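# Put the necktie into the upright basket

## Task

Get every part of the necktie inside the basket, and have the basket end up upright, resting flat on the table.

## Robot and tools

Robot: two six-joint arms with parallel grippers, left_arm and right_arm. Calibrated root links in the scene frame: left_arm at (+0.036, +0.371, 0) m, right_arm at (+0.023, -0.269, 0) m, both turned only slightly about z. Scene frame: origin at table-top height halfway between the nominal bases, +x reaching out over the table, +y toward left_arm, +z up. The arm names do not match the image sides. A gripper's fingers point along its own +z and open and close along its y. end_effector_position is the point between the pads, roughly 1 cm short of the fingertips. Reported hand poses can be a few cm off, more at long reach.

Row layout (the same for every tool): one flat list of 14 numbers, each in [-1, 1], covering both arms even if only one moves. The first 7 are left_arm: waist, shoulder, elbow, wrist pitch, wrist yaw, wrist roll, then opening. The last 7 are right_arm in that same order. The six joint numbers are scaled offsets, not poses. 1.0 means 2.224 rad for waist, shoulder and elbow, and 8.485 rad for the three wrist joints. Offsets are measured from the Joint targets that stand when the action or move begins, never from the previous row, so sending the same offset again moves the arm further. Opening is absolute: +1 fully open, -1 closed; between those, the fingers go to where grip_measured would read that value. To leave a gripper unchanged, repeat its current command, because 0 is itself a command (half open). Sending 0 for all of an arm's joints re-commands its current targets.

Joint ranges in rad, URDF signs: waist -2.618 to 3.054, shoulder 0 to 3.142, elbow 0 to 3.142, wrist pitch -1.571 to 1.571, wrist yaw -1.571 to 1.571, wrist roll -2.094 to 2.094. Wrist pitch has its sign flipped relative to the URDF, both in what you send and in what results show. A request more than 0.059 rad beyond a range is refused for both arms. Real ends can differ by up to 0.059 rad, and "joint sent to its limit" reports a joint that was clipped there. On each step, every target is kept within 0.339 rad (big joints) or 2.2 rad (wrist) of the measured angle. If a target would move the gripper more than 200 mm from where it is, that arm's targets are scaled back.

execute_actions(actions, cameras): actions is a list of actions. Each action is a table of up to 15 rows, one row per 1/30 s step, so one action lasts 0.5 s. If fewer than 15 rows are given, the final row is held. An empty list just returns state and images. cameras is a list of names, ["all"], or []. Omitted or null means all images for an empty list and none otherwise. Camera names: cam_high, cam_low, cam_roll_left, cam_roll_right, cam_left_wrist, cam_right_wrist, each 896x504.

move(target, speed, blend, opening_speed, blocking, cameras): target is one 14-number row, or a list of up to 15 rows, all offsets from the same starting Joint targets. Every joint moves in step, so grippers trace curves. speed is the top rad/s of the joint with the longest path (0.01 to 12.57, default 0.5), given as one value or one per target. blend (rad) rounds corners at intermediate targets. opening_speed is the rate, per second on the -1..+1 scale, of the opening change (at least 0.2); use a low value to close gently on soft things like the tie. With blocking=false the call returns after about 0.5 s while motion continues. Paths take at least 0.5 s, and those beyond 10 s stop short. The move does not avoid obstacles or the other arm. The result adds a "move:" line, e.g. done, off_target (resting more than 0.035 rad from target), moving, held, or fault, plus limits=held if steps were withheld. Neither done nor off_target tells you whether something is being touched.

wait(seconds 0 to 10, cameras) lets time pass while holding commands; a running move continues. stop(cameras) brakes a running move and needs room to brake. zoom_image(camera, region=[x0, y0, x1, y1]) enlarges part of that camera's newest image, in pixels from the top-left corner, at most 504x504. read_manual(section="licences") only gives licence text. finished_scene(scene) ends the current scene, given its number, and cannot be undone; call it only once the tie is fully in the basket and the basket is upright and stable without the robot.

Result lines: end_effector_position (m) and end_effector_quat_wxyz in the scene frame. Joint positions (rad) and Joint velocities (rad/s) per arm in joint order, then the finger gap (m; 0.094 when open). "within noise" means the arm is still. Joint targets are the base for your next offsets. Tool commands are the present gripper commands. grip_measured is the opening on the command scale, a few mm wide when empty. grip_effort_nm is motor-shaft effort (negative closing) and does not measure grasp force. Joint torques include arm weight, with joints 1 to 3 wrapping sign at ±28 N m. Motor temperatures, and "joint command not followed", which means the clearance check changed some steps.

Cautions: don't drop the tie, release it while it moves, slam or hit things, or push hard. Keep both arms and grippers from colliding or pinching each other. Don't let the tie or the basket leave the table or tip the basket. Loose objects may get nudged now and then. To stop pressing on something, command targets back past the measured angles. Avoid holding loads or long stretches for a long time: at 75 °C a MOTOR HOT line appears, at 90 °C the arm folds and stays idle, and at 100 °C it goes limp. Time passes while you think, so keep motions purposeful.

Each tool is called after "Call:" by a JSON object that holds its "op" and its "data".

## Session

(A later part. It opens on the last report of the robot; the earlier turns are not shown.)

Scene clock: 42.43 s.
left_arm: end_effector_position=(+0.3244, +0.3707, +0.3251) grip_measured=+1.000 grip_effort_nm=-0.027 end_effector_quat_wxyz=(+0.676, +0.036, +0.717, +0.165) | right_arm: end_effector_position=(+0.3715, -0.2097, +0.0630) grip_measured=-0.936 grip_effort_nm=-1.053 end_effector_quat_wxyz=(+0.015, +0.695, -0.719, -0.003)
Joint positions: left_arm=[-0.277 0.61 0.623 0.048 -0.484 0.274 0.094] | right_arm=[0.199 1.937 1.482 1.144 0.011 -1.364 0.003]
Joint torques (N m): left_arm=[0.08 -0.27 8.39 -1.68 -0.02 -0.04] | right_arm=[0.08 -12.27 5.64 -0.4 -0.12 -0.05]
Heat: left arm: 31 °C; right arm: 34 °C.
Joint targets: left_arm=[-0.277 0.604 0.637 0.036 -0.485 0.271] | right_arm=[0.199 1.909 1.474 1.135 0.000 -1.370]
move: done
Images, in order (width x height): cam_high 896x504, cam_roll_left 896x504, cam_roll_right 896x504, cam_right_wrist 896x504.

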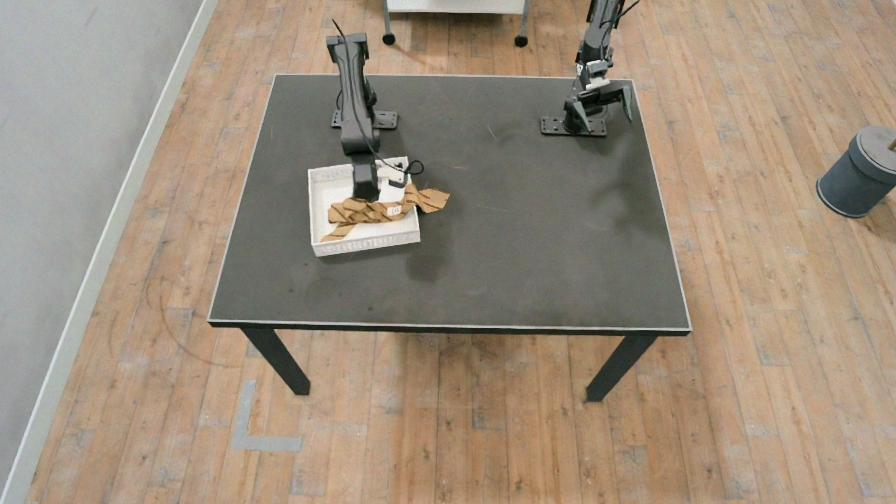

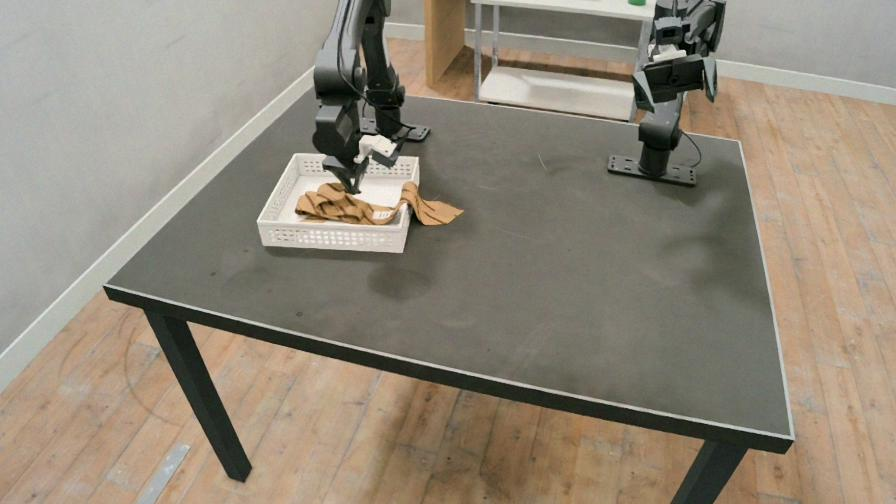

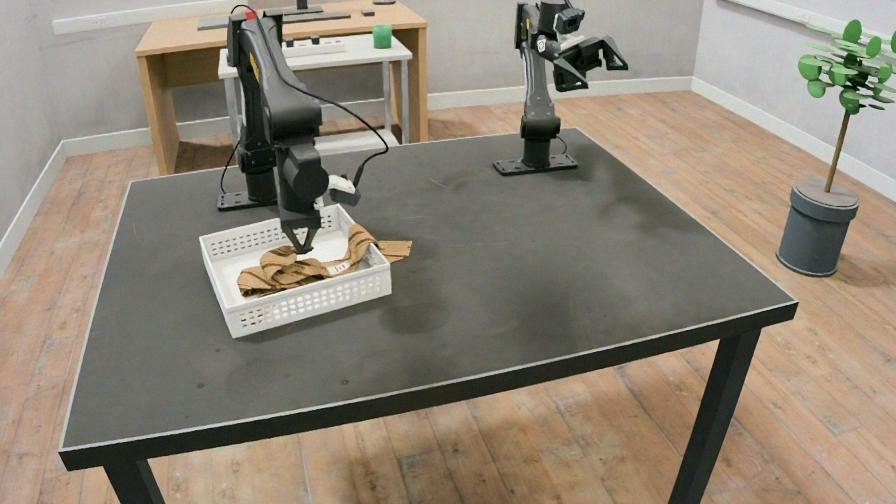

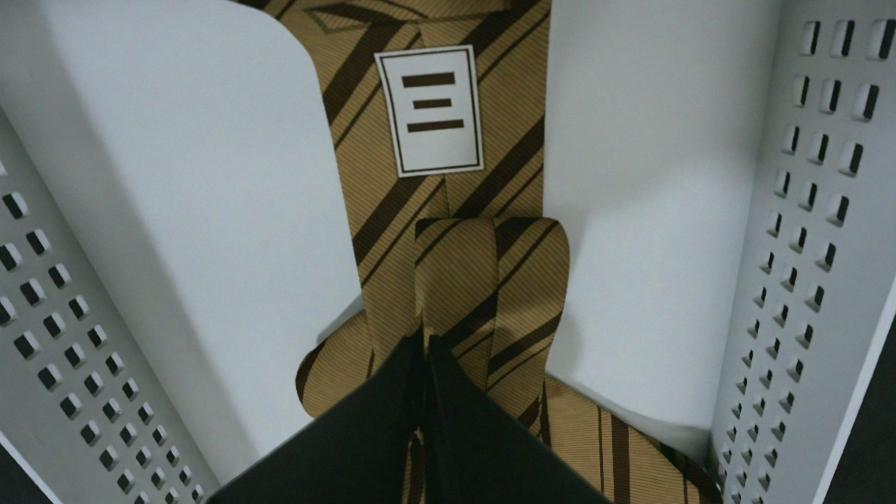

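Call:
{"op": "move", "data": {"target": [[0,0,0,0,0,0,1,0,0,0,0,0,0,0.6],[0,0,0,0,0,0,1,0,-0.0054,0.136,0.0369,0,0,0.6],[0,0,0,0,0,0,1,0.2086,0.1169,0.3148,0.0511,0,0.0514,0.6]], "speed": 0.8, "opening_speed": 1.5, "blend": [0,0.08,0], "cameras": ["cam_high","cam_right_wrist"]}}

Scene clock: 47.33 s.
left_arm: end_effector_position=(+0.3244, +0.3707, +0.3251) grip_measured=+1.000 grip_effort_nm=-0.022 end_effector_quat_wxyz=(+0.676, +0.036, +0.717, +0.165) | right_arm: end_effector_position=(+0.3521, -0.0237, +0.1501) grip_measured=+0.598 grip_effort_nm=0.105 end_effector_quat_wxyz=(-0.003, +0.711, -0.703, +0.005)
Joint positions: left_arm=[-0.277 0.61 0.623 0.048 -0.484 0.274 0.094] | right_arm=[0.669 2.147 2.141 1.557 0.008 -0.941 0.075]
Joint torques (N m): left_arm=[0.08 -0.28 8.39 -1.67 -0.02 -0.04] | right_arm=[-0.55 -9.59 9.4 -0.24 -0.11 0.07]
Heat: left arm: 32 °C; right arm: 34 °C.
Joint targets: left_arm=[-0.277 0.604 0.637 0.036 -0.485 0.271] | right_arm=[0.663 2.169 2.174 1.569 0.000 -0.934]
move: done
Images, in order (width x height): cam_high 896x504, cam_right_wrist 896x504.

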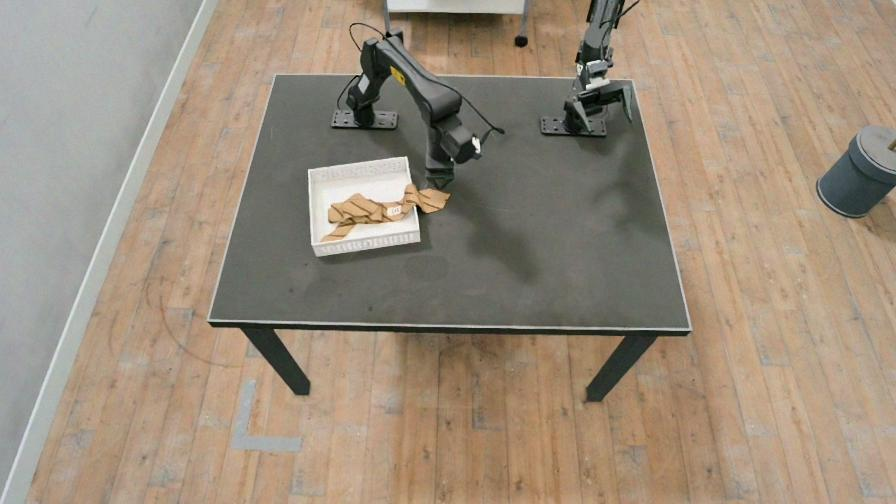

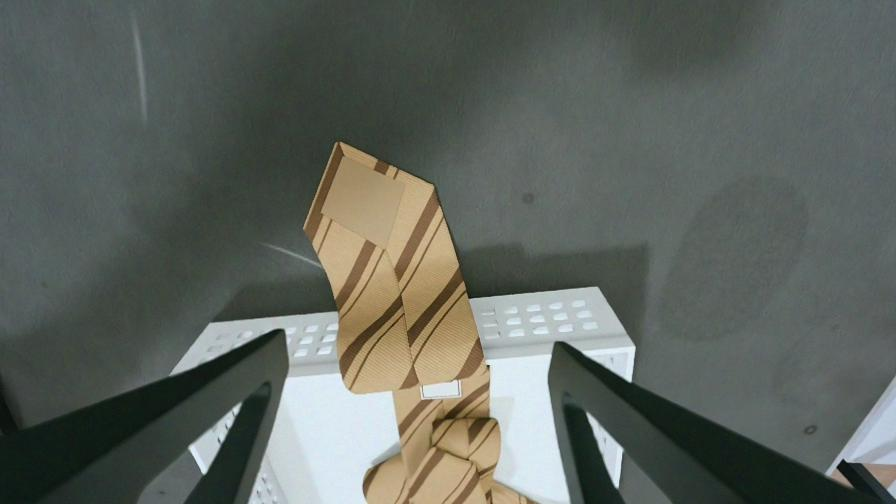

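Call:
{"op": "move", "data": {"target": [[0,0,0,0,0,0,1,0.004,-0.0562,-0.2334,-0.0456,0,-0.0255,1],[0,0,0,0,0,0,1,0.004,-0.0297,-0.3094,-0.0697,0,-0.0255,1]], "cameras": ["cam_right_wrist"]}}

Scene clock: 52.23 s.
left_arm: end_effector_position=(+0.3244, +0.3707, +0.3251) grip_measured=+1.000 grip_effort_nm=-0.032 end_effector_quat_wxyz=(+0.676, +0.036, +0.717, +0.165) | right_arm: end_effector_position=(+0.3255, -0.0441, +0.0160) grip_measured=+0.998 grip_effort_nm=0.100 end_effector_quat_wxyz=(+0.026, +0.779, -0.627, +0.000)
Joint positions: left_arm=[-0.277 0.61 0.623 0.048 -0.484 0.274 0.094] | right_arm=[0.669 2.093 1.517 1.044 0.012 -1.143 0.094]
Joint torques (N m): left_arm=[0.08 -0.25 8.39 -1.68 -0.03 -0.05] | right_arm=[0.34 -9.91 3.55 -0.98 -0.11 -0.07]
Heat: left arm: 32 °C; right arm: 34 °C.
Joint targets: left_arm=[-0.277 0.604 0.637 0.036 -0.485 0.271] | right_arm=[0.673 2.103 1.486 0.977 0.000 -1.150]
move: off_target (right_arm); right_arm: the wrist pitch is farthest, 0.067 rad from its target
Images, in order (width x height): cam_right_wrist 896x504.

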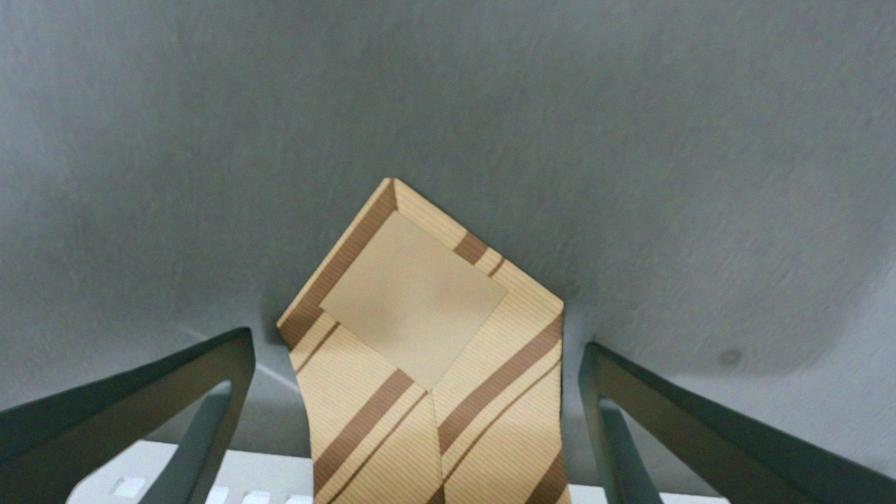

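Call:
{"op": "move", "data": {"target": [0,0,0,0,0,0,1,0,0,0,0,0,0,-1], "opening_speed": 1.5, "cameras": ["cam_right_wrist"]}}

Call:
{"op": "move", "data": {"target": [[0,0,0,0,0,0,1,0,-0.0373,0.1637,0.05,0,0,-1],[0,0,0,0,0,0,1,-0.2127,-0.0926,0.1302,0.0556,0,-0.0259,-1],[0,0,0,0,0,0,1,-0.2127,-0.0872,-0.0054,0.0186,0,-0.0259,-1]], "speed": 0.6, "blend": [0.06,0.08,0], "cameras": ["cam_high","cam_roll_left","cam_roll_right","cam_right_wrist"]}}

Scene clock: 55.63 s.
left_arm: end_effector_position=(+0.3244, +0.3707, +0.3251) grip_measured=+1.000 grip_effort_nm=-0.032 end_effector_quat_wxyz=(+0.676, +0.036, +0.717, +0.165) | right_arm: end_effector_position=(+0.3284, -0.0400, +0.0147) grip_measured=-0.946 grip_effort_nm=-1.048 end_effector_quat_wxyz=(+0.014, +0.780, -0.626, -0.002)
Joint positions: left_arm=[-0.277 0.61 0.623 0.048 -0.484 0.274 0.094] | right_arm=[0.669 2.093 1.512 1.019 0.003 -1.147 0.003]
Joint torques (N m): left_arm=[0.06 -0.27 8.39 -1.68 -0.02 -0.04] | right_arm=[0.32 -10.02 3.95 -0.75 -0.04 -0.05]
Heat: left arm: 32 °C; right arm: 34 °C.
Joint targets: left_arm=[-0.277 0.604 0.637 0.036 -0.485 0.271] | right_arm=[0.672 2.103 1.486 0.977 0.000 -1.151]
move: off_target (right_arm); right_arm: the wrist pitch is farthest, 0.042 rad from its target
Images, in order (width x height): cam_right_wrist 896x504.

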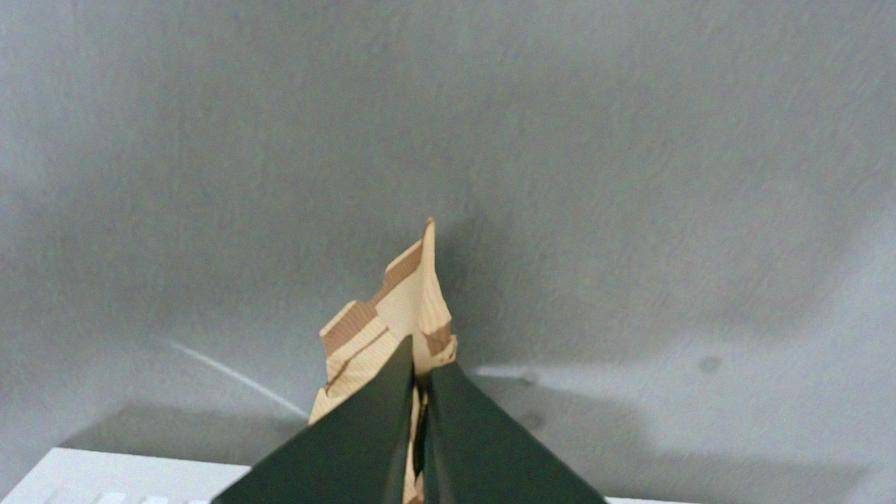

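Scene clock: 58.47 s.
left_arm: end_effector_position=(+0.3244, +0.3707, +0.3251) grip_measured=+1.000 grip_effort_nm=-0.027 end_effector_quat_wxyz=(+0.676, +0.036, +0.717, +0.165) | right_arm: end_effector_position=(+0.3714, -0.2088, +0.0629) grip_measured=-0.946 grip_effort_nm=-1.043 end_effector_quat_wxyz=(+0.013, +0.694, -0.719, -0.006)
Joint positions: left_arm=[-0.277 0.61 0.623 0.048 -0.484 0.274 0.094] | right_arm=[0.197 1.937 1.482 1.144 0.004 -1.364 0.003]
Joint torques (N m): left_arm=[0.08 -0.27 8.39 -1.68 -0.01 -0.04] | right_arm=[0.23 -12.21 5.71 -0.38 -0.07 -0.04]
Motor temperatures (°C): left_arm=[20 28 32 32 20 24 21] | right_arm=[23 35 27 22 24 23 21]
Heat: left arm: 32 °C; right arm: 35 °C.
Joint targets: left_arm=[-0.277 0.604 0.637 0.036 -0.485 0.271] | right_arm=[0.199 1.909 1.474 1.135 0.000 -1.370]
move: done
Images, in order (width x height): cam_high 896x504, cam_roll_left 896x504, cam_roll_right 896x504, cam_right_wrist 896x504.

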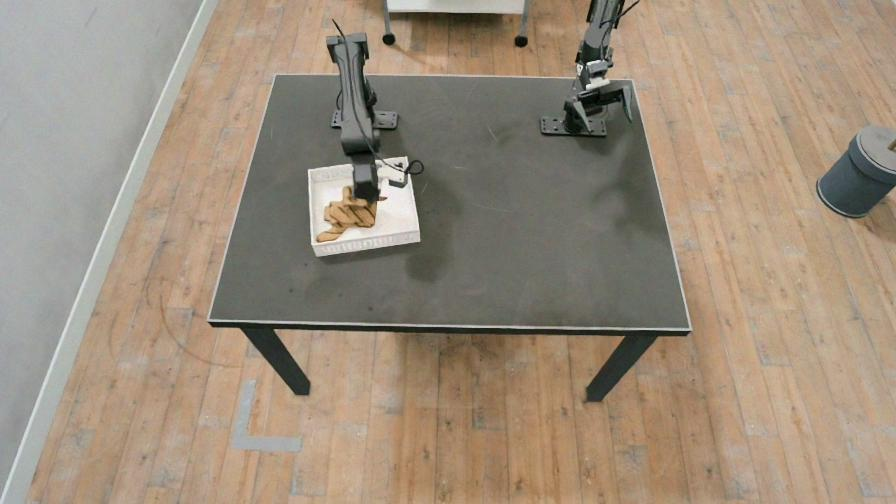

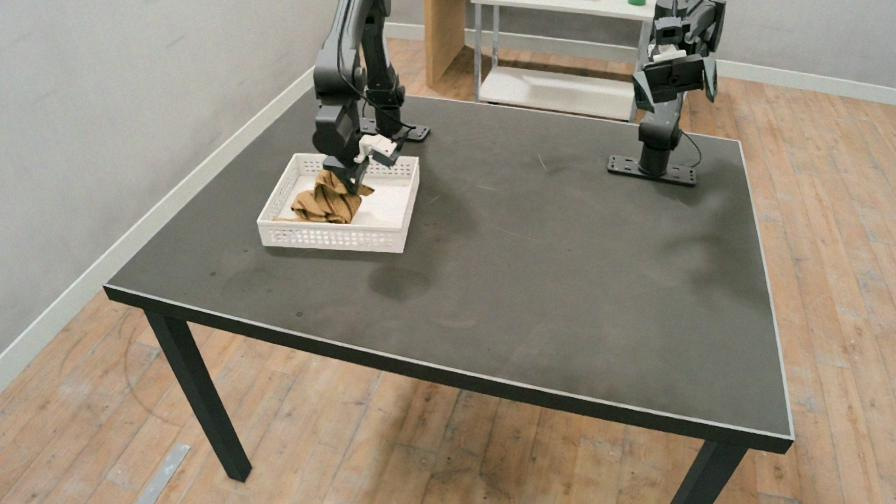

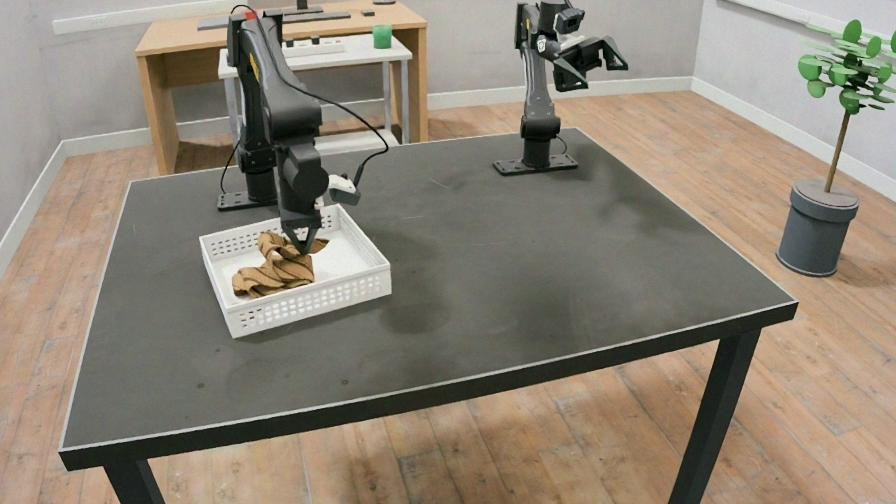

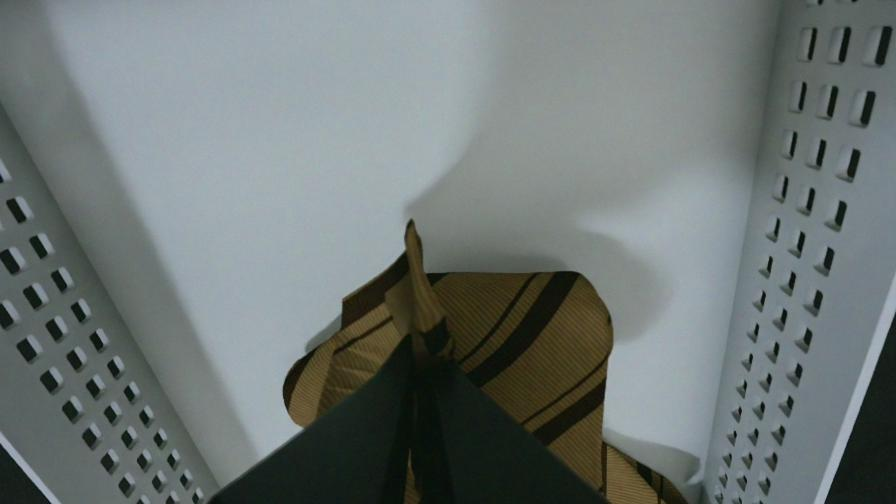

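Call:
{"op": "move", "data": {"target": [[0,0,0,0,0,0,1,0,0,0,0,0,0,0.6],[0,0,0,0,0,0,1,0,-0.0054,0.136,0.0369,0,0,0.6]], "opening_speed": 1.5, "cameras": ["cam_high","cam_low","cam_roll_left","cam_right_wrist"]}}

Scene clock: 61.77 s.
left_arm: end_effector_position=(+0.3244, +0.3707, +0.3251) grip_measured=+1.000 grip_effort_nm=-0.027 end_effector_quat_wxyz=(+0.676, +0.036, +0.717, +0.165) | right_arm: end_effector_position=(+0.3714, -0.2088, +0.1298) grip_measured=+0.598 grip_effort_nm=0.105 end_effector_quat_wxyz=(+0.022, +0.694, -0.719, -0.013)
Joint positions: left_arm=[-0.277 0.61 0.623 0.048 -0.484 0.274 0.094] | right_arm=[0.197 1.937 1.748 1.432 0.004 -1.365 0.075]
Joint torques (N m): left_arm=[0.09 -0.27 8.38 -1.68 -0.02 -0.04] | right_arm=[0.21 -13.33 8.95 -0.13 -0.07 -0.05]
Heat: left arm: 33 °C; right arm: 35 °C.
Joint targets: left_arm=[-0.277 0.604 0.637 0.036 -0.485 0.271] | right_arm=[0.199 1.897 1.776 1.448 0.000 -1.370]
move: off_target (right_arm); right_arm: the shoulder is farthest, 0.040 rad from its target
Images, in order (width x height): cam_high 896x504, cam_low 896x504, cam_roll_left 896x504, cam_right_wrist 896x504.

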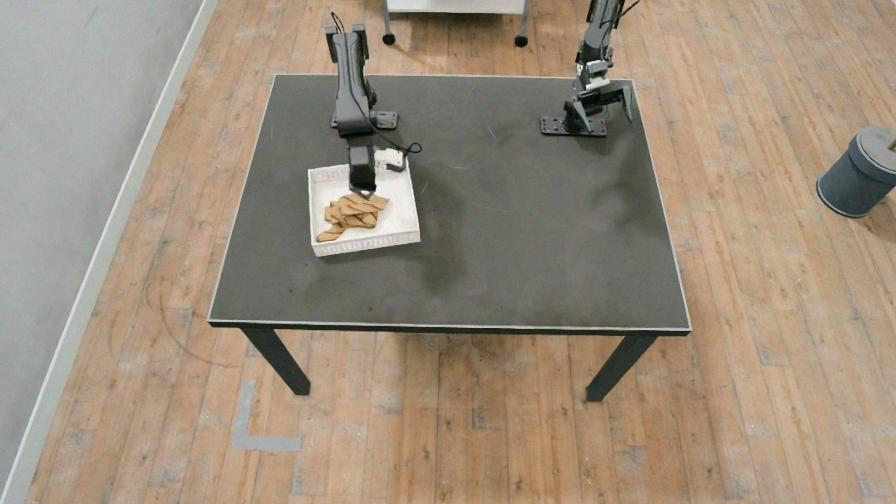

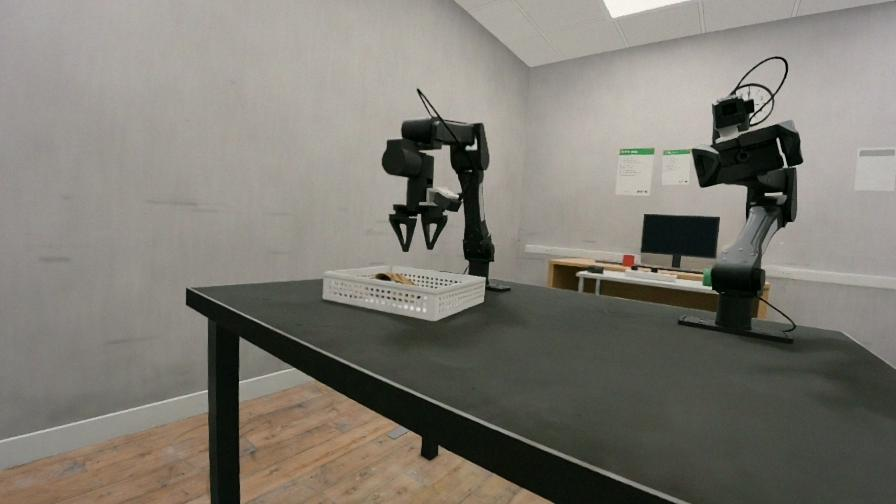

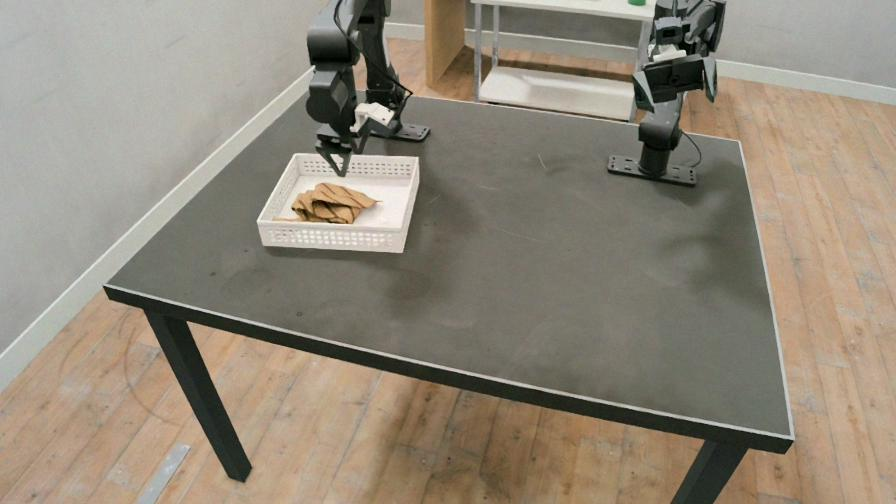

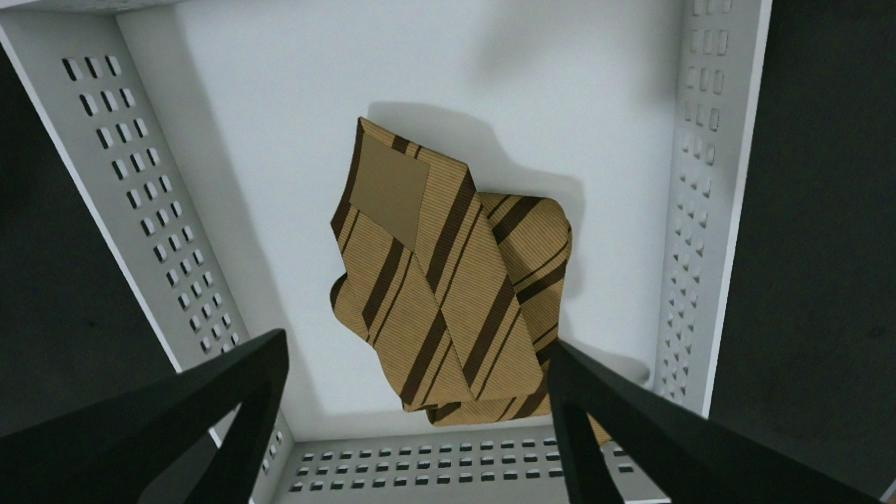

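Call:
{"op": "finished_scene", "data": {"scene": 3}}

The scene is finished: the task was done.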